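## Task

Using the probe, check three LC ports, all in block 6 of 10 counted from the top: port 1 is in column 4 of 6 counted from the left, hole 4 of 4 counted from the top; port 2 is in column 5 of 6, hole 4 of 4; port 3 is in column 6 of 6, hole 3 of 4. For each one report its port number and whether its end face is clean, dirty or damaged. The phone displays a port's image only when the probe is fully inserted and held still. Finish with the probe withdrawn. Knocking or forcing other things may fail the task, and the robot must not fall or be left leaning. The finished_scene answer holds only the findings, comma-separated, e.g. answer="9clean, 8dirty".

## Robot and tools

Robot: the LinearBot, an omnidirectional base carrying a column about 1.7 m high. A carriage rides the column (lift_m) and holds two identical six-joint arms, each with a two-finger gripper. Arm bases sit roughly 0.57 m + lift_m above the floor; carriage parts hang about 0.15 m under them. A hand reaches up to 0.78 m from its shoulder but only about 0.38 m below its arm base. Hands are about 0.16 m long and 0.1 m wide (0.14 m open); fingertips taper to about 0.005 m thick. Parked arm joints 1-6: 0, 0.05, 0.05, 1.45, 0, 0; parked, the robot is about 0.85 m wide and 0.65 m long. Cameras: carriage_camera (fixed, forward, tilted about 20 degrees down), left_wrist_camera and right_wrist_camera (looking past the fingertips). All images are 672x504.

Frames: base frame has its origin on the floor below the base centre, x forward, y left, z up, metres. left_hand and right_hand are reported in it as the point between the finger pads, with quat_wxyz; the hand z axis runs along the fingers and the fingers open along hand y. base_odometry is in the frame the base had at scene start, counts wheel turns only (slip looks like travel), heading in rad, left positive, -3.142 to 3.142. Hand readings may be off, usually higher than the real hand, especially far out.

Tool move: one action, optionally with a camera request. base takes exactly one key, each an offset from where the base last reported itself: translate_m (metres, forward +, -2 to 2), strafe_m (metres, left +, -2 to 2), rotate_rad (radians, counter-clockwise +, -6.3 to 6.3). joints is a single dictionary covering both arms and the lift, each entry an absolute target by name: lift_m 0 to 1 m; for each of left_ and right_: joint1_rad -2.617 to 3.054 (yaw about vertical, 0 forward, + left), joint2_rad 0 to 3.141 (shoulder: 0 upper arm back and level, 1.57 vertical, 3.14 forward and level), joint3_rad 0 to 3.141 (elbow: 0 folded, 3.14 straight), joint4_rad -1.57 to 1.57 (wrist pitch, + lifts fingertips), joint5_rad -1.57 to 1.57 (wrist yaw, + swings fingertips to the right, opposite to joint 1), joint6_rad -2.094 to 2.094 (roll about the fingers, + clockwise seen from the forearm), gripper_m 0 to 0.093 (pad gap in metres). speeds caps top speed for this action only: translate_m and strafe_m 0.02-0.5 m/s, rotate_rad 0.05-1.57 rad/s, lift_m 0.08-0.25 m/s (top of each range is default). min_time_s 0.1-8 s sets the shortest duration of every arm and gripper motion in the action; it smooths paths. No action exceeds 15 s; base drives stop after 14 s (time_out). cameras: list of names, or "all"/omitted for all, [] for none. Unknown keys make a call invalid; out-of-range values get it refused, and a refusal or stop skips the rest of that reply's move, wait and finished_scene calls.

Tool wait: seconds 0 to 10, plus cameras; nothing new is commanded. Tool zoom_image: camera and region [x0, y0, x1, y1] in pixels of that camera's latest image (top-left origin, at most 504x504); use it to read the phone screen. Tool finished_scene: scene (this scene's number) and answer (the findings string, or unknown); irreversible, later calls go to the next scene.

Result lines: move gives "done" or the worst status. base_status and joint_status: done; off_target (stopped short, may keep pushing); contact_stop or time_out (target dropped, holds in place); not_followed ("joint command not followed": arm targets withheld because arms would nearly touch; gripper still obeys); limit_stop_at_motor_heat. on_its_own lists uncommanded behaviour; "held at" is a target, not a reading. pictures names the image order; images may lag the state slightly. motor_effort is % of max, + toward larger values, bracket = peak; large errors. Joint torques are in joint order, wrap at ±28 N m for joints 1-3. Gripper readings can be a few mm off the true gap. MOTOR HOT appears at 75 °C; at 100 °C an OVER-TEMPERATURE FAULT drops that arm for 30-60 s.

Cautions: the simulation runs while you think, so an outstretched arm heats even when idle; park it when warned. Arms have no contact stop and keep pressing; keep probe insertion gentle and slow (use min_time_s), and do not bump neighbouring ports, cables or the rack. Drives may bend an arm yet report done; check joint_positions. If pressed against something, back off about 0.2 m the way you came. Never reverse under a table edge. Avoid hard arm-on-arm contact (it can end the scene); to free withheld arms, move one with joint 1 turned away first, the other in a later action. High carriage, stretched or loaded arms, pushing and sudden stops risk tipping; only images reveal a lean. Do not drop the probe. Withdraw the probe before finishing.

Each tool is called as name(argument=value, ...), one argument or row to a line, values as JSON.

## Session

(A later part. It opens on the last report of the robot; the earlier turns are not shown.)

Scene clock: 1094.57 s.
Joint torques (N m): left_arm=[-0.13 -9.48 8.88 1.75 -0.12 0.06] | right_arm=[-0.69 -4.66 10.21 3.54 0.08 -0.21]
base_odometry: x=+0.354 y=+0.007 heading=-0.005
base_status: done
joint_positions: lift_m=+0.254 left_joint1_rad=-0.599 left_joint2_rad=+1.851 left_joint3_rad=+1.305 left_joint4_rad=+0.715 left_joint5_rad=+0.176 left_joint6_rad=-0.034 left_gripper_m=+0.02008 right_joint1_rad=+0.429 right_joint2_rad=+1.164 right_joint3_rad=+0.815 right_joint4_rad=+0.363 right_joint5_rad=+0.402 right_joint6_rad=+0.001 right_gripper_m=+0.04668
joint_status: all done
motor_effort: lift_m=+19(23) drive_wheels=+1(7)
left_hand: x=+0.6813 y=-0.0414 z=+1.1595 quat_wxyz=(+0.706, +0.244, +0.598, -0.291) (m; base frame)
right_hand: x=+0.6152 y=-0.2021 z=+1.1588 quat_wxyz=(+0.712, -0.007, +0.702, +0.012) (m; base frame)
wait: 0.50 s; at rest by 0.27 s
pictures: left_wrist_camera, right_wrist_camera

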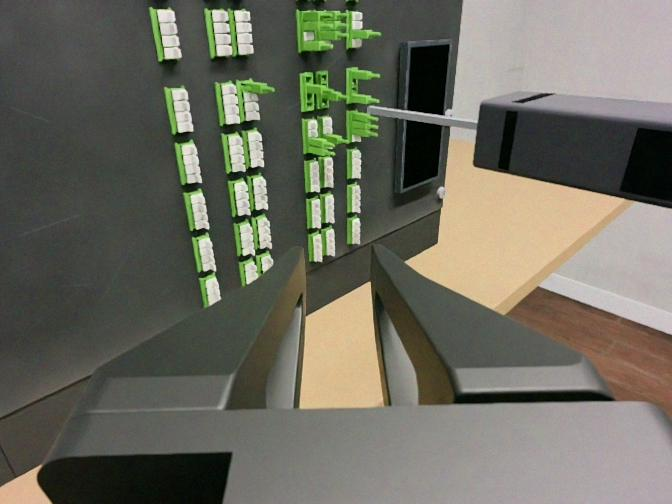

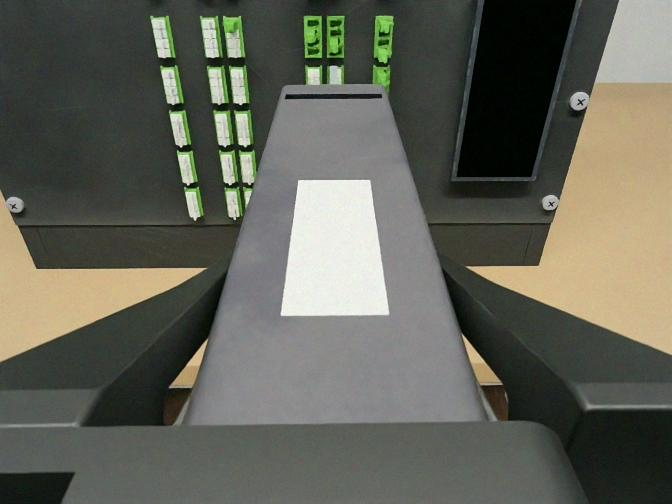

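move(
  base={"translate_m": 0.03},
  speeds={"translate_m": 0.03},
  cameras=[],
)

wait(
  seconds=0.5,
  cameras=["left_wrist_camera","right_wrist_camera"],
)

zoom_image(
  camera="right_wrist_camera",
  region=[310, 35, 360, 85],
)

zoom_image(
  camera="left_wrist_camera",
  region=[330, 70, 410, 150],
)

Scene clock: 1112.57 s.
Joint torques (N m): left_arm=[-0.12 -9.24 9.07 1.77 -0.09 0.1] | right_arm=[-0.64 -4.55 10.33 3.55 0.12 -0.19]
move: done
base_odometry: x=+0.384 y=+0.008 heading=-0.004
base_status: done
joint_positions: lift_m=+0.254 left_joint1_rad=-0.599 left_joint2_rad=+1.851 left_joint3_rad=+1.305 left_joint4_rad=+0.715 left_joint5_rad=+0.176 left_joint6_rad=-0.034 left_gripper_m=+0.02008 right_joint1_rad=+0.429 right_joint2_rad=+1.164 right_joint3_rad=+0.815 right_joint4_rad=+0.364 right_joint5_rad=+0.402 right_joint6_rad=+0.001 right_gripper_m=+0.04668
joint_status: not commanded
motor_effort: lift_m=+21(22) drive_wheels=-3(9)
left_hand: x=+0.6813 y=-0.0414 z=+1.1595 quat_wxyz=(+0.706, +0.244, +0.598, -0.291) (m; base frame)
right_hand: x=+0.6152 y=-0.2021 z=+1.1591 quat_wxyz=(+0.712, -0.007, +0.702, +0.012) (m; base frame)
pictures: none
No camera images: "cameras" was empty.

Scene clock: 1113.07 s.
Joint torques (N m): left_arm=[-0.09 -9.59 9.1 1.75 -0.1 0.09] | right_arm=[-0.76 -4.82 10.14 3.56 0.1 -0.19]
base_odometry: x=+0.384 y=+0.008 heading=-0.004
base_status: done
joint_positions: lift_m=+0.254 left_joint1_rad=-0.599 left_joint2_rad=+1.851 left_joint3_rad=+1.305 left_joint4_rad=+0.715 left_joint5_rad=+0.176 left_joint6_rad=-0.034 left_gripper_m=+0.02008 right_joint1_rad=+0.429 right_joint2_rad=+1.164 right_joint3_rad=+0.815 right_joint4_rad=+0.364 right_joint5_rad=+0.402 right_joint6_rad=+0.001 right_gripper_m=+0.04668
joint_status: not commanded
motor_effort: lift_m=+19(22) drive_wheels=+0(9)
left_hand: x=+0.6813 y=-0.0414 z=+1.1595 quat_wxyz=(+0.706, +0.244, +0.598, -0.291) (m; base frame)
right_hand: x=+0.6152 y=-0.2021 z=+1.1591 quat_wxyz=(+0.712, -0.007, +0.702, +0.012) (m; base frame)
wait: 0.50 s; at rest by 0.27 s
pictures: left_wrist_camera, right_wrist_camera

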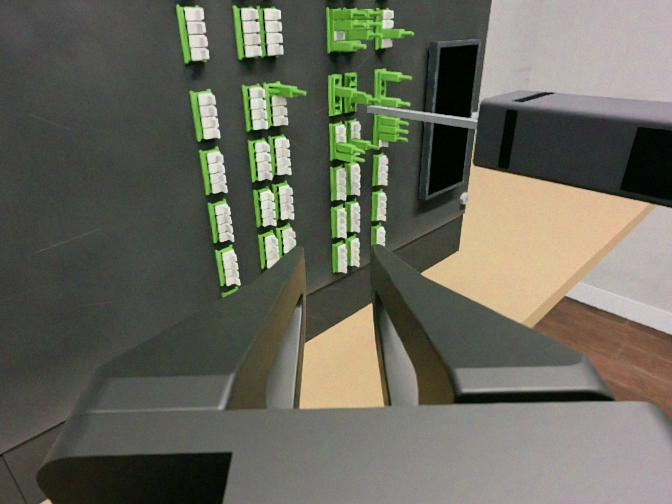

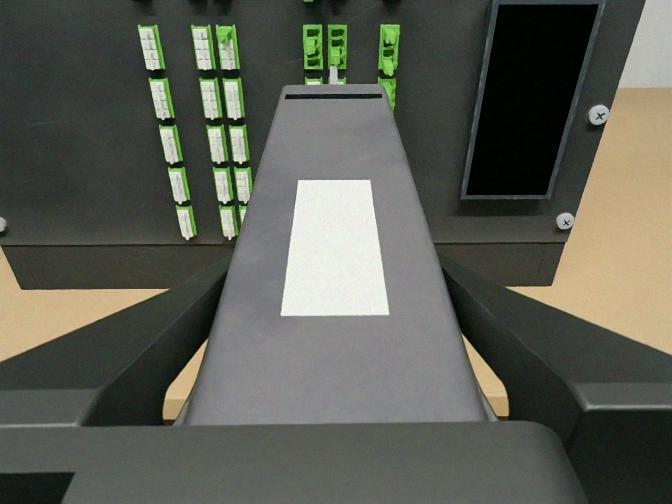

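Scaled by 10.080 from the camera's 672x504 image, which has a finer 960x720 frame.

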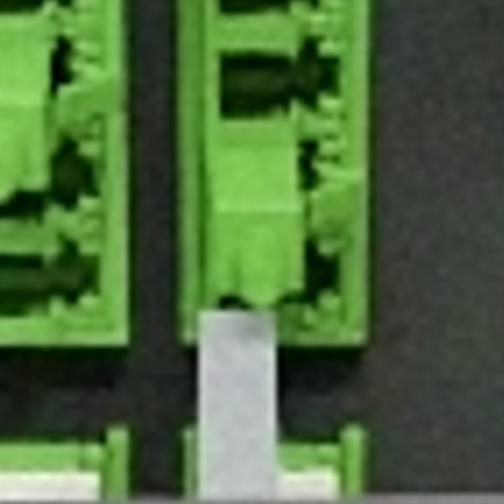

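Scaled by 6.300 from the camera's 672x504 image, which has a finer 960x720 frame.

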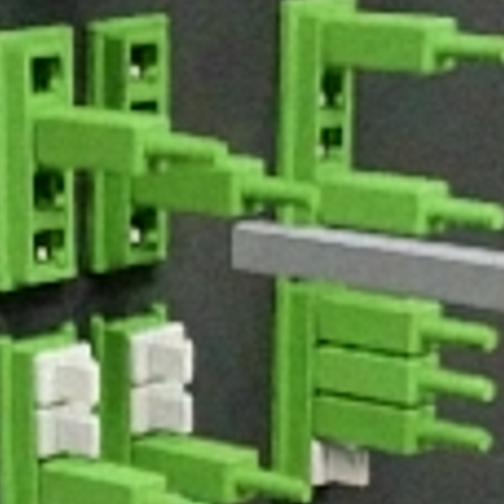

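move(
  base={"translate_m": 0.012},
  speeds={"translate_m": 0.03},
  cameras=[],
)

wait(
  seconds=0.5,
  cameras=["left_wrist_camera","right_wrist_camera"],
)

zoom_image(
  camera="right_wrist_camera",
  region=[310, 35, 360, 85],
)

zoom_image(
  camera="left_wrist_camera",
  region=[330, 70, 380, 120],
)

Scene clock: 1117.87 s.
Joint torques (N m): left_arm=[-0.27 -9.43 8.99 1.75 -0.08 0.14] | right_arm=[-0.59 -4.62 10.35 3.49 0.11 -0.2]
move: done
base_odometry: x=+0.396 y=+0.008 heading=-0.004
base_status: done
joint_positions: lift_m=+0.254 left_joint1_rad=-0.599 left_joint2_rad=+1.851 left_joint3_rad=+1.305 left_joint4_rad=+0.715 left_joint5_rad=+0.176 left_joint6_rad=-0.034 left_gripper_m=+0.02008 right_joint1_rad=+0.429 right_joint2_rad=+1.164 right_joint3_rad=+0.815 right_joint4_rad=+0.364 right_joint5_rad=+0.402 right_joint6_rad=+0.001 right_gripper_m=+0.04668
joint_status: not commanded
motor_effort: lift_m=+18(22) drive_wheels=+4(12)
left_hand: x=+0.6812 y=-0.0416 z=+1.1595 quat_wxyz=(+0.706, +0.244, +0.598, -0.291) (m; base frame)
right_hand: x=+0.6152 y=-0.2020 z=+1.1591 quat_wxyz=(+0.712, -0.007, +0.702, +0.012) (m; base frame)
pictures: none
No camera images: "cameras" was empty.

Scene clock: 1118.37 s.
Joint torques (N m): left_arm=[-0.46 -9.52 9.13 1.76 -0.09 0.15] | right_arm=[-0.91 -4.64 10.19 3.55 0.11 -0.22]
base_odometry: x=+0.396 y=+0.008 heading=-0.004
base_status: done
joint_positions: lift_m=+0.254 left_joint1_rad=-0.599 left_joint2_rad=+1.851 left_joint3_rad=+1.305 left_joint4_rad=+0.715 left_joint5_rad=+0.176 left_joint6_rad=-0.034 left_gripper_m=+0.02008 right_joint1_rad=+0.429 right_joint2_rad=+1.164 right_joint3_rad=+0.815 right_joint4_rad=+0.364 right_joint5_rad=+0.402 right_joint6_rad=+0.001 right_gripper_m=+0.04668
joint_status: not commanded
motor_effort: lift_m=+20(22) drive_wheels=+4(12)
left_hand: x=+0.6812 y=-0.0416 z=+1.1595 quat_wxyz=(+0.706, +0.244, +0.598, -0.291) (m; base frame)
right_hand: x=+0.6152 y=-0.2020 z=+1.1591 quat_wxyz=(+0.712, -0.007, +0.702, +0.012) (m; base frame)
wait: 0.50 s; at rest by 0.27 s
pictures: left_wrist_camera, right_wrist_camera

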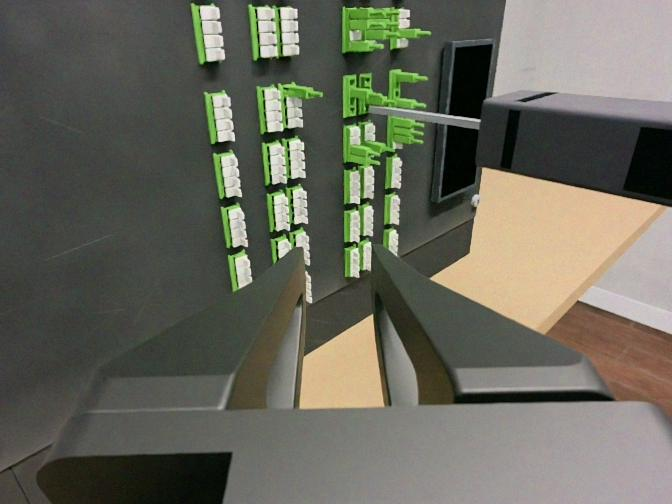

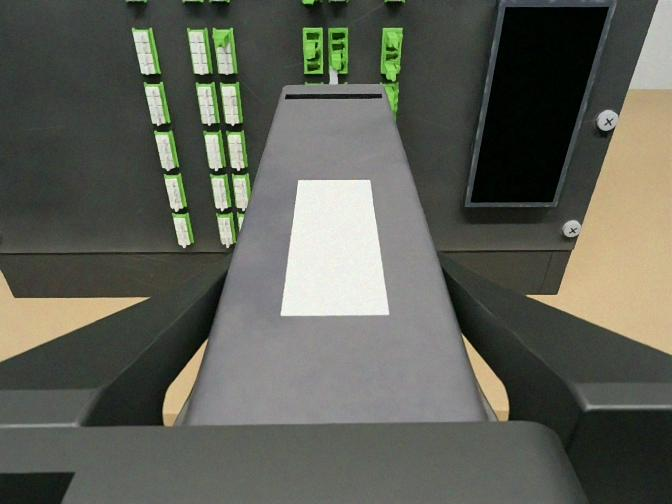

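Scaled by 10.080 from the camera's 672x504 image, which has a finer 960x720 frame.

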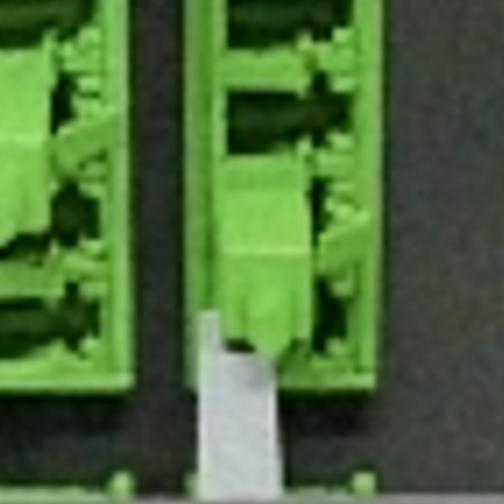

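Scaled by 10.080 from the camera's 672x504 image, which has a finer 960x720 frame.

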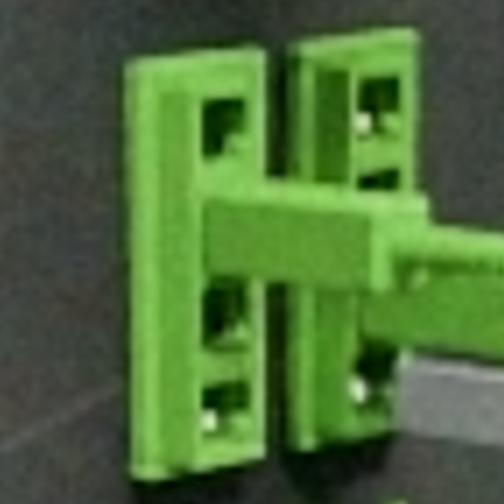

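zoom_image(
  camera="left_wrist_camera",
  region=[350, 80, 400, 130],
)

zoom_image(
  camera="right_wrist_camera",
  region=[300, 25, 360, 85],
)

Scaled by 10.080 from the camera's 672x504 image, which has a finer 960x720 frame.

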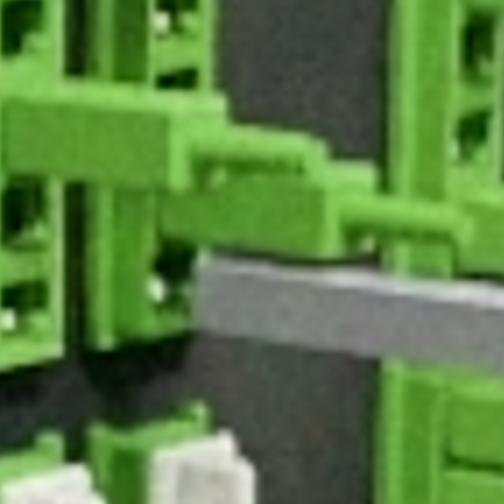

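Scaled by 8.400 from the camera's 672x504 image, which has a finer 960x720 frame.

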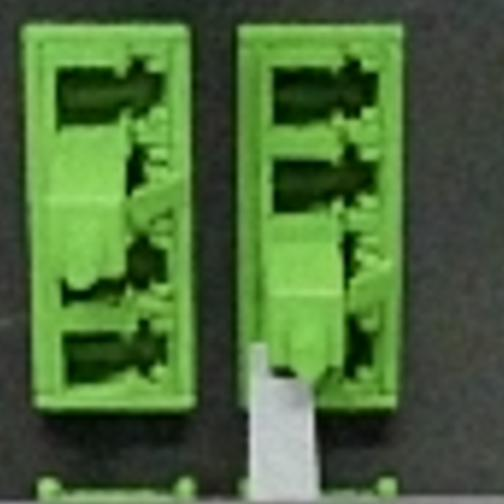

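zoom_image(
  camera="right_wrist_camera",
  region=[298, 15, 418, 105],
)

zoom_image(
  camera="right_wrist_camera",
  region=[325, 45, 355, 75],
)

zoom_image(
  camera="left_wrist_camera",
  region=[355, 90, 385, 120],
)

Scaled by 4.200 from the camera's 672x504 image, which has a finer 960x720 frame.

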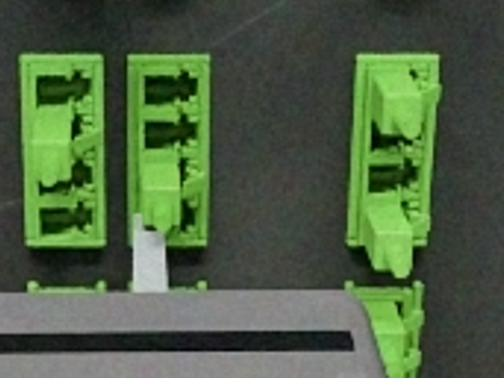

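Scaled by 16.800 from the camera's 672x504 image, which has a finer 960x720 frame.

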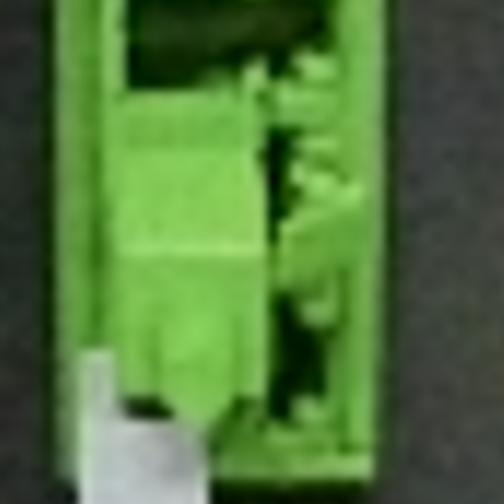

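Scaled by 16.800 from the camera's 672x504 image, which has a finer 960x720 frame.

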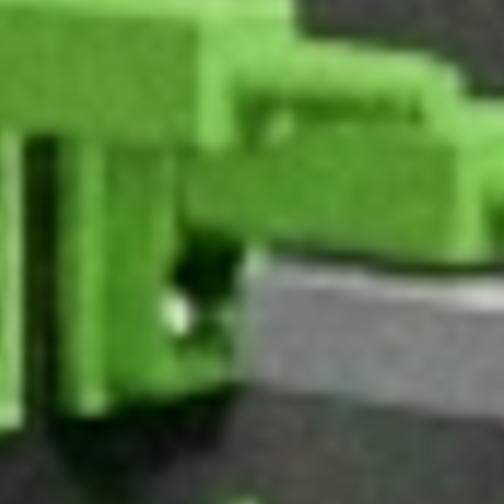

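move(
  joints={"right_joint5_rad": 0.4165},
  cameras=[],
)

move(
  joints={"right_joint5_rad": 0.407},
  cameras=[],
)

wait(
  seconds=0.5,
  cameras=["left_wrist_camera","right_wrist_camera"],
)

zoom_image(
  camera="right_wrist_camera",
  region=[310, 35, 360, 85],
)

zoom_image(
  camera="left_wrist_camera",
  region=[350, 80, 400, 130],
)

Scene clock: 1200.73 s.
Joint torques (N m): left_arm=[-0.21 -9.77 8.96 1.69 -0.07 0.11] | right_arm=[-0.72 -4.79 10.37 3.54 0.15 -0.18]
move: done
base_odometry: x=+0.396 y=+0.008 heading=-0.004
base_status: not commanded
joint_positions: lift_m=+0.254 left_joint1_rad=-0.599 left_joint2_rad=+1.851 left_joint3_rad=+1.305 left_joint4_rad=+0.715 left_joint5_rad=+0.176 left_joint6_rad=-0.034 left_gripper_m=+0.02008 right_joint1_rad=+0.429 right_joint2_rad=+1.164 right_joint3_rad=+0.815 right_joint4_rad=+0.364 right_joint5_rad=+0.407 right_joint6_rad=+0.001 right_gripper_m=+0.04668
joint_status: all done
motor_effort: lift_m=+18(21) drive_wheels=+6(6)
left_hand: x=+0.6812 y=-0.0416 z=+1.1595 quat_wxyz=(+0.706, +0.244, +0.598, -0.291) (m; base frame)
right_hand: x=+0.6152 y=-0.2029 z=+1.1591 quat_wxyz=(+0.712, -0.005, +0.702, +0.010) (m; base frame)
pictures: none
No camera images: "cameras" was empty.

Scene clock: 1201.03 s.
Joint torques (N m): left_arm=[-0.28 -9.63 9.11 1.73 -0.02 0.04] | right_arm=[-0.58 -4.64 10.24 3.48 0.11 -0.16]
move: done
base_odometry: x=+0.396 y=+0.008 heading=-0.004
base_status: not commanded
joint_positions: lift_m=+0.254 left_joint1_rad=-0.599 left_joint2_rad=+1.851 left_joint3_rad=+1.305 left_joint4_rad=+0.715 left_joint5_rad=+0.176 left_joint6_rad=-0.034 left_gripper_m=+0.02008 right_joint1_rad=+0.429 right_joint2_rad=+1.164 right_joint3_rad=+0.815 right_joint4_rad=+0.364 right_joint5_rad=+0.407 right_joint6_rad=+0.001 right_gripper_m=+0.04668
joint_status: all done
motor_effort: lift_m=+19(21) drive_wheels=+1(6)
left_hand: x=+0.6812 y=-0.0416 z=+1.1595 quat_wxyz=(+0.706, +0.244, +0.598, -0.291) (m; base frame)
right_hand: x=+0.6152 y=-0.2029 z=+1.1591 quat_wxyz=(+0.712, -0.005, +0.702, +0.010) (m; base frame)
pictures: none
No camera images: "cameras" was empty.

Scene clock: 1201.53 s.
Joint torques (N m): left_arm=[-0.1 -9.36 9.14 1.69 -0.06 0.15] | right_arm=[-0.69 -4.75 10.15 3.49 0.1 -0.19]
base_odometry: x=+0.396 y=+0.008 heading=-0.004
base_status: not commanded
joint_positions: lift_m=+0.254 left_joint1_rad=-0.599 left_joint2_rad=+1.851 left_joint3_rad=+1.305 left_joint4_rad=+0.715 left_joint5_rad=+0.176 left_joint6_rad=-0.034 left_gripper_m=+0.02008 right_joint1_rad=+0.429 right_joint2_rad=+1.164 right_joint3_rad=+0.815 right_joint4_rad=+0.364 right_joint5_rad=+0.407 right_joint6_rad=+0.001 right_gripper_m=+0.04668
joint_status: all done
motor_effort: lift_m=+20(21) drive_wheels=+5(6)
left_hand: x=+0.6812 y=-0.0416 z=+1.1595 quat_wxyz=(+0.706, +0.244, +0.598, -0.291) (m; base frame)
right_hand: x=+0.6152 y=-0.2029 z=+1.1591 quat_wxyz=(+0.712, -0.005, +0.702, +0.010) (m; base frame)
wait: 0.50 s; at rest by 0.27 s
pictures: left_wrist_camera, right_wrist_camera

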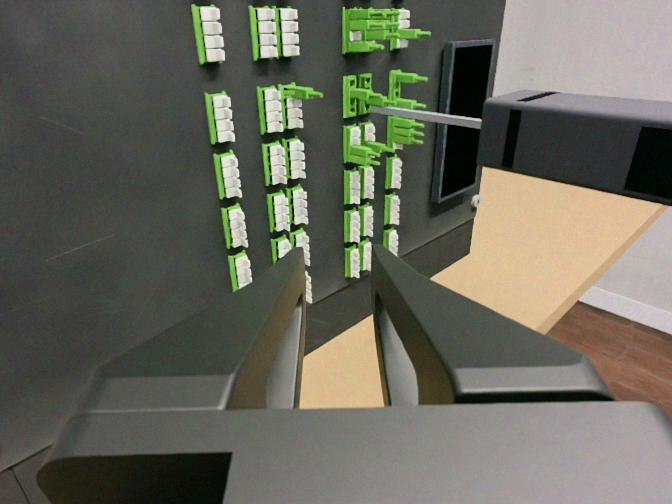

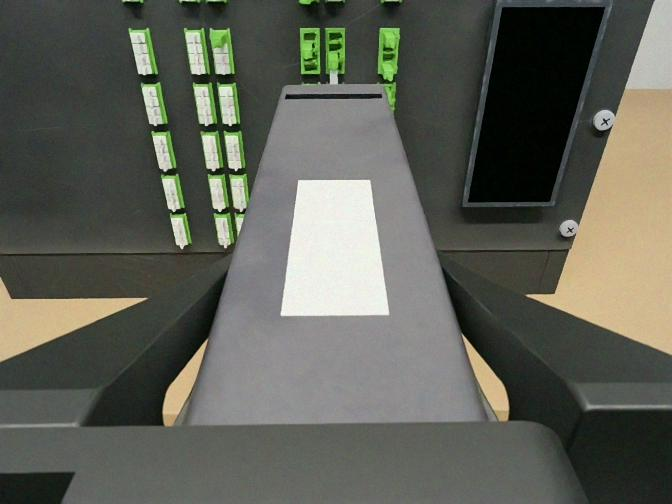

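Scaled by 10.080 from the camera's 672x504 image, which has a finer 960x720 frame.

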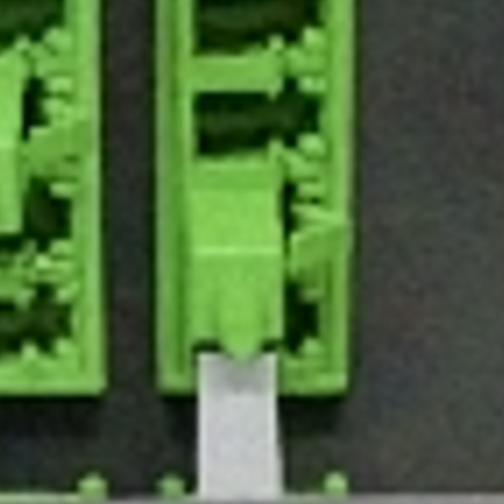

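Scaled by 10.080 from the camera's 672x504 image, which has a finer 960x720 frame.

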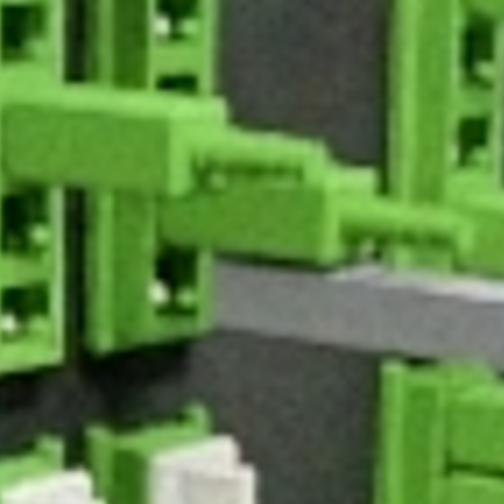

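move(
  joints={"right_joint5_rad": 0.3965},
  cameras=[],
)

move(
  joints={"right_joint5_rad": 0.4055},
  base={"translate_m": 0.003},
  speeds={"translate_m": 0.02},
  cameras=[],
)

wait(
  seconds=0.5,
  cameras=["left_wrist_camera","right_wrist_camera"],
)

zoom_image(
  camera="right_wrist_camera",
  region=[310, 35, 360, 85],
)

zoom_image(
  camera="left_wrist_camera",
  region=[350, 80, 400, 130],
)

Scene clock: 1223.27 s.
Joint torques (N m): left_arm=[-0.25 -9.54 8.76 1.76 -0.07 0.13] | right_arm=[-0.54 -4.62 10.29 3.57 0.04 -0.18]
move: done
base_odometry: x=+0.396 y=+0.008 heading=-0.004
base_status: not commanded
joint_positions: lift_m=+0.254 left_joint1_rad=-0.599 left_joint2_rad=+1.851 left_joint3_rad=+1.305 left_joint4_rad=+0.715 left_joint5_rad=+0.176 left_joint6_rad=-0.034 left_gripper_m=+0.02008 right_joint1_rad=+0.429 right_joint2_rad=+1.164 right_joint3_rad=+0.815 right_joint4_rad=+0.364 right_joint5_rad=+0.405 right_joint6_rad=+0.001 right_gripper_m=+0.04668
joint_status: all done
motor_effort: lift_m=+18(22) drive_wheels=+4(6)
left_hand: x=+0.6812 y=-0.0416 z=+1.1595 quat_wxyz=(+0.706, +0.244, +0.598, -0.291) (m; base frame)
right_hand: x=+0.6152 y=-0.2026 z=+1.1591 quat_wxyz=(+0.712, -0.006, +0.702, +0.011) (m; base frame)
pictures: none
No camera images: "cameras" was empty.

Scene clock: 1223.90 s.
Joint torques (N m): left_arm=[-0.06 -9.57 8.88 1.73 -0.1 0.1] | right_arm=[-0.62 -4.94 10.1 3.51 0.07 -0.2]
move: done
base_odometry: x=+0.399 y=+0.008 heading=-0.003
base_status: done
joint_positions: lift_m=+0.254 left_joint1_rad=-0.599 left_joint2_rad=+1.851 left_joint3_rad=+1.305 left_joint4_rad=+0.716 left_joint5_rad=+0.176 left_joint6_rad=-0.034 left_gripper_m=+0.02008 right_joint1_rad=+0.429 right_joint2_rad=+1.164 right_joint3_rad=+0.815 right_joint4_rad=+0.364 right_joint5_rad=+0.405 right_joint6_rad=+0.001 right_gripper_m=+0.04668
joint_status: all done
motor_effort: lift_m=+19(21) drive_wheels=+3(12)
left_hand: x=+0.6813 y=-0.0414 z=+1.1597 quat_wxyz=(+0.706, +0.244, +0.598, -0.291) (m; base frame)
right_hand: x=+0.6152 y=-0.2026 z=+1.1591 quat_wxyz=(+0.712, -0.006, +0.702, +0.011) (m; base frame)
pictures: none
No camera images: "cameras" was empty.

Scene clock: 1224.40 s.
Joint torques (N m): left_arm=[-0.42 -9.46 9.13 1.74 -0.11 0.06] | right_arm=[-0.88 -4.89 10.04 3.57 0.14 -0.13]
base_odometry: x=+0.399 y=+0.008 heading=-0.003
base_status: done
joint_positions: lift_m=+0.254 left_joint1_rad=-0.599 left_joint2_rad=+1.851 left_joint3_rad=+1.305 left_joint4_rad=+0.716 left_joint5_rad=+0.176 left_joint6_rad=-0.034 left_gripper_m=+0.02008 right_joint1_rad=+0.429 right_joint2_rad=+1.164 right_joint3_rad=+0.815 right_joint4_rad=+0.364 right_joint5_rad=+0.405 right_joint6_rad=+0.001 right_gripper_m=+0.04668
joint_status: all done
motor_effort: lift_m=+20(21) drive_wheels=+5(12)
left_hand: x=+0.6813 y=-0.0414 z=+1.1597 quat_wxyz=(+0.706, +0.244, +0.598, -0.291) (m; base frame)
right_hand: x=+0.6152 y=-0.2026 z=+1.1591 quat_wxyz=(+0.712, -0.006, +0.702, +0.011) (m; base frame)
wait: 0.50 s; at rest by 0.27 s
pictures: left_wrist_camera, right_wrist_camera

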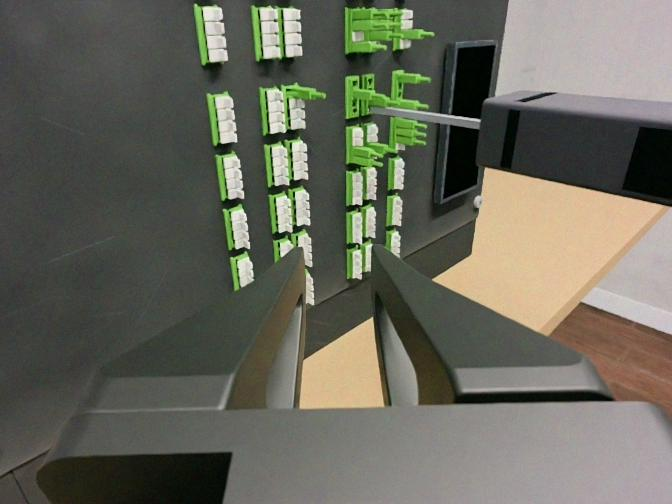

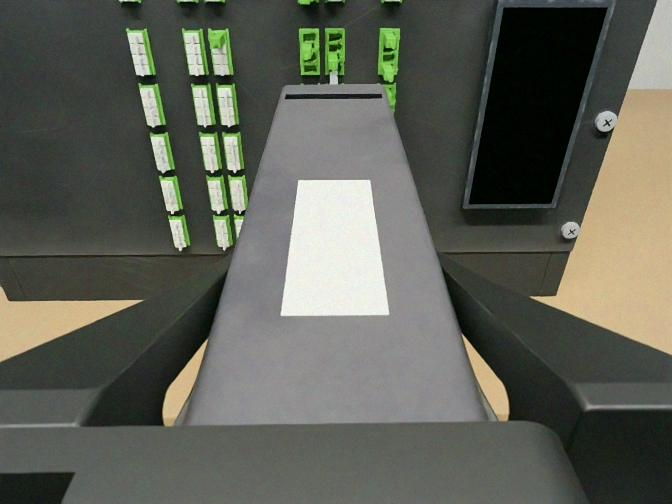

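Scaled by 10.080 from the camera's 672x504 image, which has a finer 960x720 frame.

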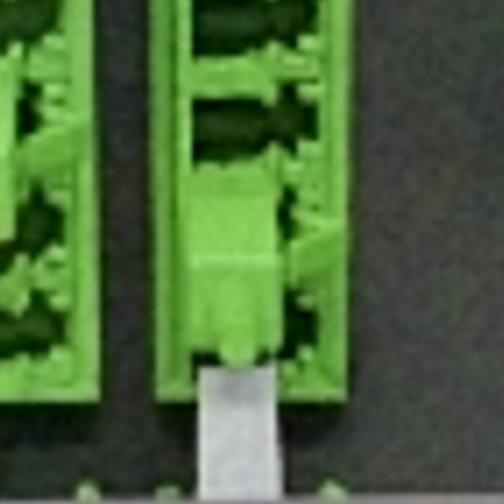

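Scaled by 10.080 from the camera's 672x504 image, which has a finer 960x720 frame.

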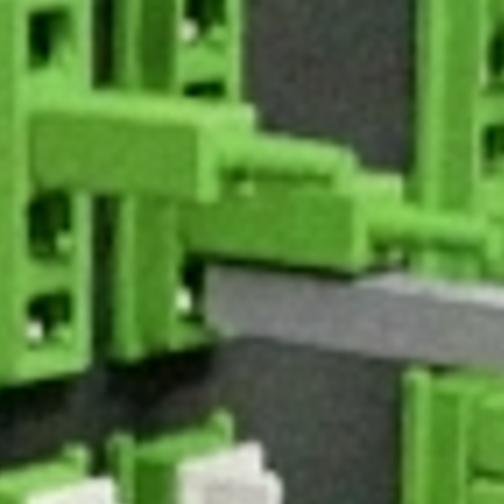

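zoom_image(
  camera="left_wrist_camera",
  region=[350, 95, 380, 125],
)

zoom_image(
  camera="right_wrist_camera",
  region=[320, 55, 350, 85],
)

Scaled by 16.800 from the camera's 672x504 image, which has a finer 960x720 frame.

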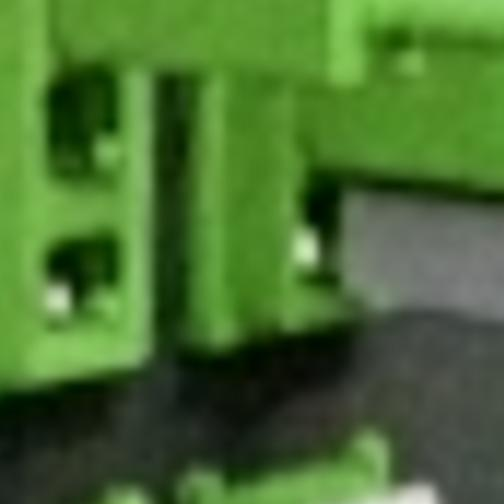

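Scaled by 16.800 from the camera's 672x504 image, which has a finer 960x720 frame.

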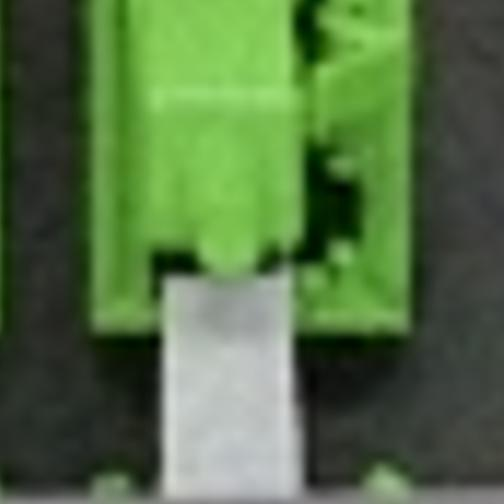

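move(
  joints={"right_joint5_rad": 0.394, "lift_m": 0.2533},
  cameras=[],
)

move(
  joints={"right_joint5_rad": 0.403},
  cameras=[],
)

wait(
  seconds=0.5,
  cameras=["left_wrist_camera","right_wrist_camera"],
)

zoom_image(
  camera="right_wrist_camera",
  region=[310, 35, 360, 85],
)

zoom_image(
  camera="left_wrist_camera",
  region=[350, 95, 380, 125],
)

Scene clock: 1259.80 s.
Joint torques (N m): left_arm=[-0.21 -9.87 9.13 1.73 -0.07 0.07] | right_arm=[-0.49 -4.63 10.13 3.53 -0.07 -0.18]
move: done
base_odometry: x=+0.399 y=+0.008 heading=-0.003
base_status: not commanded
joint_positions: lift_m=+0.254 left_joint1_rad=-0.599 left_joint2_rad=+1.851 left_joint3_rad=+1.305 left_joint4_rad=+0.716 left_joint5_rad=+0.176 left_joint6_rad=-0.034 left_gripper_m=+0.02008 right_joint1_rad=+0.429 right_joint2_rad=+1.164 right_joint3_rad=+0.815 right_joint4_rad=+0.364 right_joint5_rad=+0.403 right_joint6_rad=+0.001 right_gripper_m=+0.04668
joint_status: all done
motor_effort: lift_m=+20(20) drive_wheels=+0(5)
left_hand: x=+0.6813 y=-0.0414 z=+1.1594 quat_wxyz=(+0.706, +0.244, +0.598, -0.291) (m; base frame)
right_hand: x=+0.6152 y=-0.2022 z=+1.1589 quat_wxyz=(+0.712, -0.007, +0.702, +0.012) (m; base frame)
pictures: none
No camera images: "cameras" was empty.

Scene clock: 1260.10 s.
Joint torques (N m): left_arm=[-0.27 -9.61 8.96 1.69 -0.15 0.1] | right_arm=[-0.57 -4.85 10.15 3.57 0.11 -0.22]
move: done
base_odometry: x=+0.399 y=+0.008 heading=-0.003
base_status: not commanded
joint_positions: lift_m=+0.254 left_joint1_rad=-0.599 left_joint2_rad=+1.851 left_joint3_rad=+1.305 left_joint4_rad=+0.716 left_joint5_rad=+0.176 left_joint6_rad=-0.034 left_gripper_m=+0.02008 right_joint1_rad=+0.429 right_joint2_rad=+1.164 right_joint3_rad=+0.815 right_joint4_rad=+0.364 right_joint5_rad=+0.403 right_joint6_rad=+0.001 right_gripper_m=+0.04668
joint_status: all done
motor_effort: lift_m=+20(20) drive_wheels=+5(5)
left_hand: x=+0.6813 y=-0.0414 z=+1.1594 quat_wxyz=(+0.706, +0.244, +0.598, -0.291) (m; base frame)
right_hand: x=+0.6152 y=-0.2022 z=+1.1589 quat_wxyz=(+0.712, -0.007, +0.702, +0.012) (m; base frame)
pictures: none
No camera images: "cameras" was empty.

Scene clock: 1260.60 s.
Joint torques (N m): left_arm=[-0.43 -9.63 9.1 1.74 -0.09 0.07] | right_arm=[-0.69 -4.86 10.13 3.56 0.1 -0.22]
base_odometry: x=+0.399 y=+0.008 heading=-0.003
base_status: not commanded
joint_positions: lift_m=+0.254 left_joint1_rad=-0.599 left_joint2_rad=+1.851 left_joint3_rad=+1.305 left_joint4_rad=+0.716 left_joint5_rad=+0.176 left_joint6_rad=-0.034 left_gripper_m=+0.02008 right_joint1_rad=+0.429 right_joint2_rad=+1.164 right_joint3_rad=+0.815 right_joint4_rad=+0.364 right_joint5_rad=+0.403 right_joint6_rad=+0.001 right_gripper_m=+0.04668
joint_status: all done
motor_effort: lift_m=+20(20) drive_wheels=+2(5)
left_hand: x=+0.6813 y=-0.0414 z=+1.1594 quat_wxyz=(+0.706, +0.244, +0.598, -0.291) (m; base frame)
right_hand: x=+0.6152 y=-0.2022 z=+1.1589 quat_wxyz=(+0.712, -0.007, +0.702, +0.012) (m; base frame)
wait: 0.50 s; at rest by 0.27 s
pictures: left_wrist_camera, right_wrist_camera

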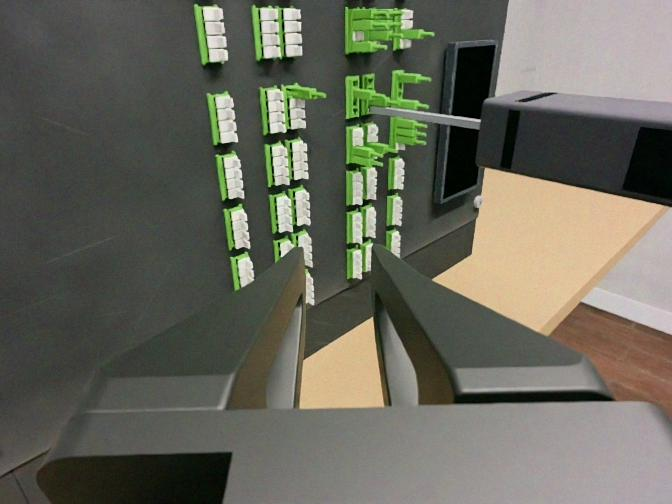

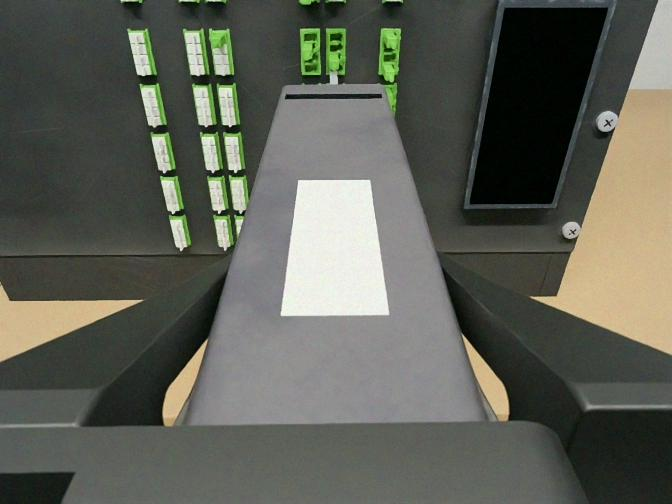

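Scaled by 10.080 from the camera's 672x504 image, which has a finer 960x720 frame.

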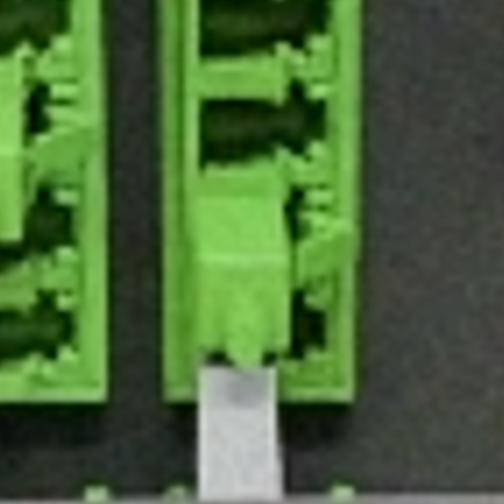

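Scaled by 16.800 from the camera's 672x504 image, which has a finer 960x720 frame.

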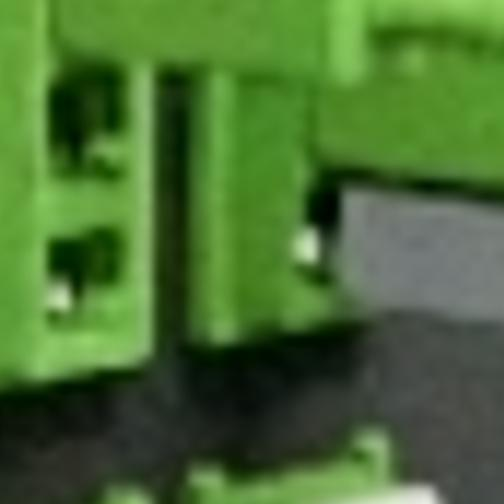

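move(
  base={"translate_m": 0.004},
  speeds={"translate_m": 0.02},
  cameras=[],
)

wait(
  seconds=0.5,
  cameras=["left_wrist_camera","right_wrist_camera"],
)

zoom_image(
  camera="right_wrist_camera",
  region=[310, 35, 360, 85],
)

zoom_image(
  camera="left_wrist_camera",
  region=[350, 95, 380, 125],
)

Scene clock: 1266.53 s.
Joint torques (N m): left_arm=[-0.27 -9.55 9.07 1.69 -0.05 0.1] | right_arm=[-0.9 -4.12 10.29 3.61 -0.04 -0.21]
move: done
base_odometry: x=+0.403 y=+0.008 heading=-0.003
base_status: done
joint_positions: lift_m=+0.254 left_joint1_rad=-0.599 left_joint2_rad=+1.851 left_joint3_rad=+1.305 left_joint4_rad=+0.716 left_joint5_rad=+0.176 left_joint6_rad=-0.034 left_gripper_m=+0.02008 right_joint1_rad=+0.431 right_joint2_rad=+1.159 right_joint3_rad=+0.815 right_joint4_rad=+0.358 right_joint5_rad=+0.410 right_joint6_rad=+0.001 right_gripper_m=+0.04668
joint_status: not commanded
motor_effort: lift_m=+19(19) drive_wheels=+8(8)
left_hand: x=+0.6812 y=-0.0416 z=+1.1594 quat_wxyz=(+0.706, +0.244, +0.597, -0.291) (m; base frame)
right_hand: x=+0.6140 y=-0.2034 z=+1.1594 quat_wxyz=(+0.712, -0.005, +0.702, +0.009) (m; base frame)
pictures: none
No camera images: "cameras" was empty.

Scene clock: 1267.03 s.
Joint torques (N m): left_arm=[-0.03 -9.44 9.1 1.72 -0.12 0.13] | right_arm=[-0.65 -4.08 10.15 3.59 0 -0.21]
base_odometry: x=+0.403 y=+0.008 heading=-0.003
base_status: done
joint_positions: lift_m=+0.254 left_joint1_rad=-0.599 left_joint2_rad=+1.851 left_joint3_rad=+1.305 left_joint4_rad=+0.716 left_joint5_rad=+0.176 left_joint6_rad=-0.034 left_gripper_m=+0.02008 right_joint1_rad=+0.431 right_joint2_rad=+1.159 right_joint3_rad=+0.815 right_joint4_rad=+0.358 right_joint5_rad=+0.410 right_joint6_rad=+0.001 right_gripper_m=+0.04668
joint_status: not commanded
motor_effort: lift_m=+18(19) drive_wheels=+3(8)
left_hand: x=+0.6812 y=-0.0416 z=+1.1594 quat_wxyz=(+0.706, +0.244, +0.597, -0.291) (m; base frame)
right_hand: x=+0.6140 y=-0.2034 z=+1.1594 quat_wxyz=(+0.712, -0.005, +0.702, +0.009) (m; base frame)
wait: 0.50 s; at rest by 0.27 s
pictures: left_wrist_camera, right_wrist_camera

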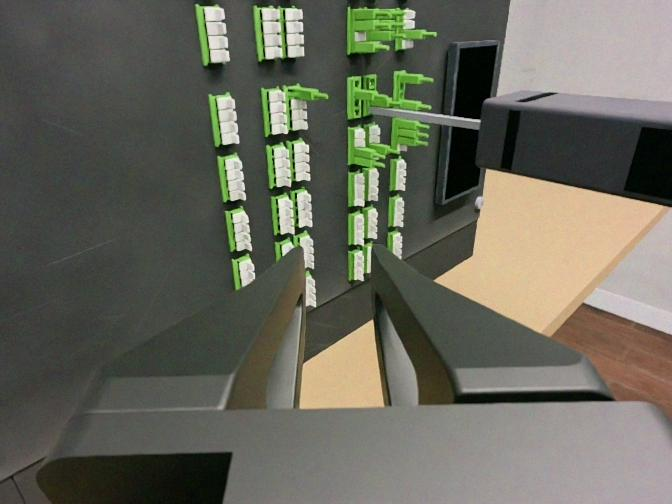

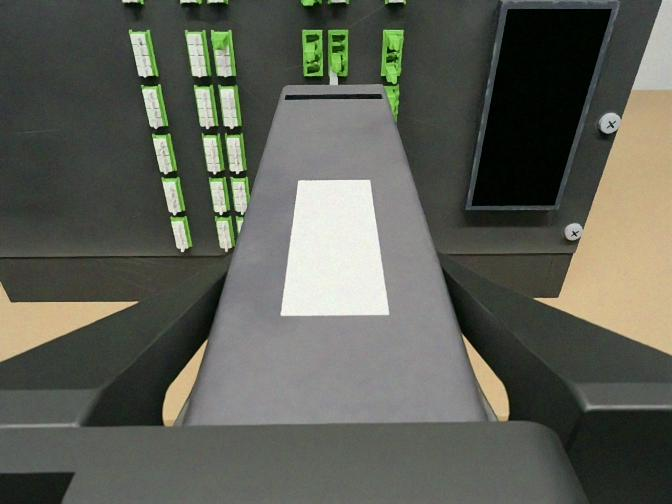

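Scaled by 10.080 from the camera's 672x504 image, which has a finer 960x720 frame.

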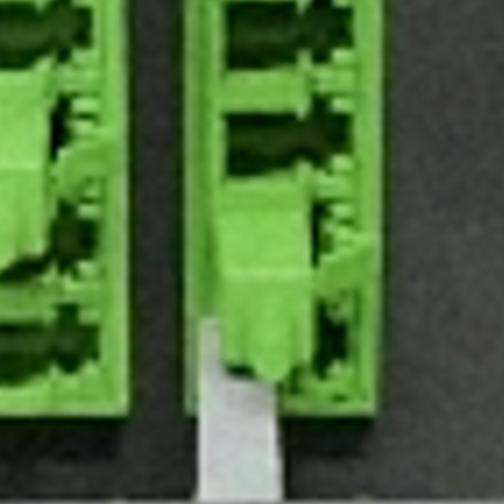

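Scaled by 16.800 from the camera's 672x504 image, which has a finer 960x720 frame.

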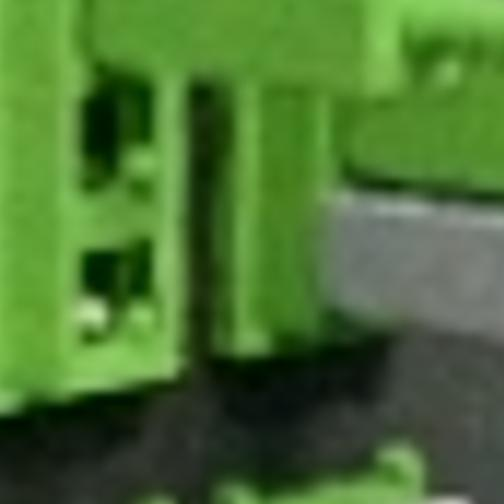

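move(
  base={"translate_m": -0.006},
  speeds={"translate_m": 0.02},
  cameras=[],
)

wait(
  seconds=0.5,
  cameras=["left_wrist_camera","right_wrist_camera"],
)

zoom_image(
  camera="right_wrist_camera",
  region=[310, 35, 360, 85],
)

zoom_image(
  camera="left_wrist_camera",
  region=[350, 95, 380, 125],
)

Scene clock: 1279.17 s.
Joint torques (N m): left_arm=[-0.12 -9.18 9.06 1.69 -0.1 0.11] | right_arm=[-0.76 -4.57 10.32 3.64 0.06 -0.21]
move: done
base_odometry: x=+0.397 y=+0.008 heading=-0.003
base_status: done
joint_positions: lift_m=+0.254 left_joint1_rad=-0.599 left_joint2_rad=+1.851 left_joint3_rad=+1.305 left_joint4_rad=+0.716 left_joint5_rad=+0.176 left_joint6_rad=-0.034 left_gripper_m=+0.02008 right_joint1_rad=+0.431 right_joint2_rad=+1.161 right_joint3_rad=+0.815 right_joint4_rad=+0.361 right_joint5_rad=+0.410 right_joint6_rad=+0.001 right_gripper_m=+0.04668
joint_status: not commanded
motor_effort: lift_m=+17(20) drive_wheels=+6(6)
left_hand: x=+0.6812 y=-0.0416 z=+1.1594 quat_wxyz=(+0.706, +0.244, +0.597, -0.291) (m; base frame)
right_hand: x=+0.6145 y=-0.2031 z=+1.1591 quat_wxyz=(+0.712, -0.005, +0.702, +0.010) (m; base frame)
pictures: none
No camera images: "cameras" was empty.

Scene clock: 1279.67 s.
Joint torques (N m): left_arm=[-0.32 -9.43 9.01 1.73 -0.05 0.12] | right_arm=[-0.77 -4.74 10.33 3.55 0.03 -0.2]
base_odometry: x=+0.397 y=+0.008 heading=-0.003
base_status: done
joint_positions: lift_m=+0.254 left_joint1_rad=-0.599 left_joint2_rad=+1.851 left_joint3_rad=+1.305 left_joint4_rad=+0.716 left_joint5_rad=+0.176 left_joint6_rad=-0.034 left_gripper_m=+0.02008 right_joint1_rad=+0.431 right_joint2_rad=+1.161 right_joint3_rad=+0.815 right_joint4_rad=+0.361 right_joint5_rad=+0.410 right_joint6_rad=+0.001 right_gripper_m=+0.04668
joint_status: not commanded
motor_effort: lift_m=+18(20) drive_wheels=+2(6)
left_hand: x=+0.6812 y=-0.0416 z=+1.1594 quat_wxyz=(+0.706, +0.244, +0.597, -0.291) (m; base frame)
right_hand: x=+0.6145 y=-0.2031 z=+1.1592 quat_wxyz=(+0.712, -0.005, +0.702, +0.010) (m; base frame)
wait: 0.50 s; at rest by 0.27 s
pictures: left_wrist_camera, right_wrist_camera

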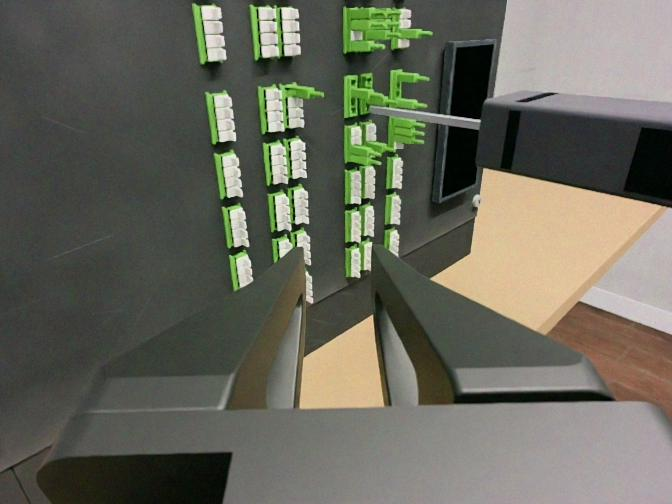

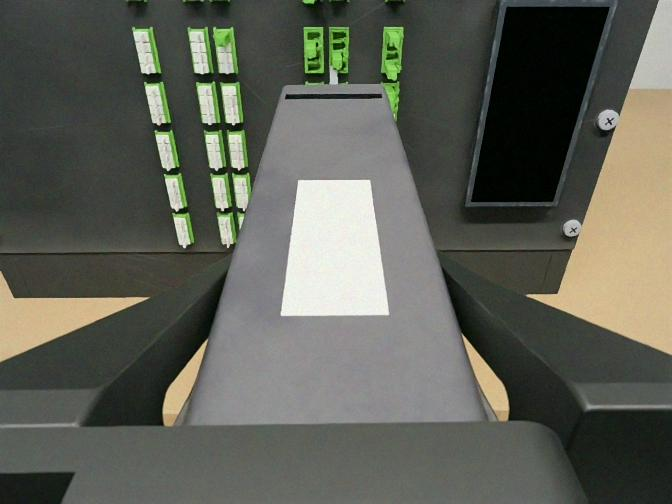

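Scaled by 10.080 from the camera's 672x504 image, which has a finer 960x720 frame.

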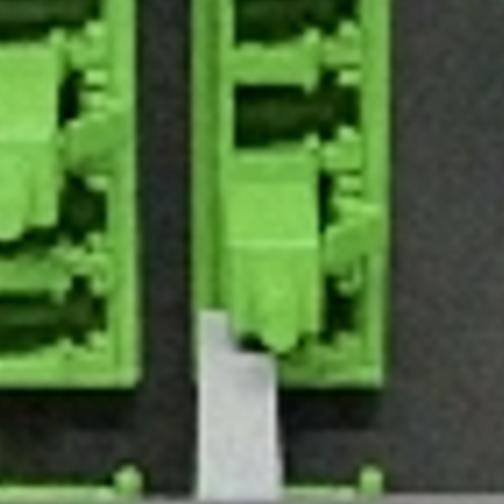

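Scaled by 16.800 from the camera's 672x504 image, which has a finer 960x720 frame.

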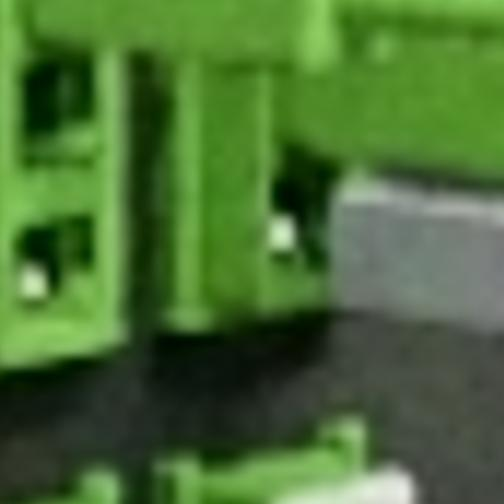

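zoom_image(
  camera="right_wrist_camera",
  region=[300, 25, 336, 61],
)

zoom_image(
  camera="right_wrist_camera",
  region=[300, 48, 336, 84],
)

Scaled by 14.000 from the camera's 672x504 image, which has a finer 960x720 frame.

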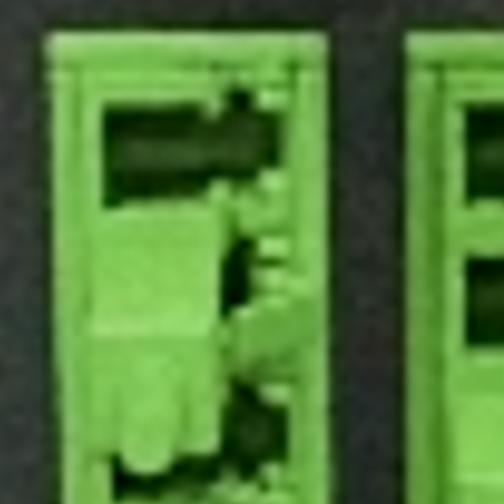

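Scaled by 14.000 from the camera's 672x504 image, which has a finer 960x720 frame.

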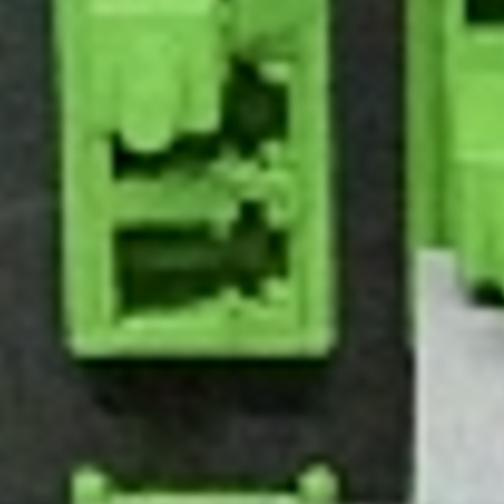

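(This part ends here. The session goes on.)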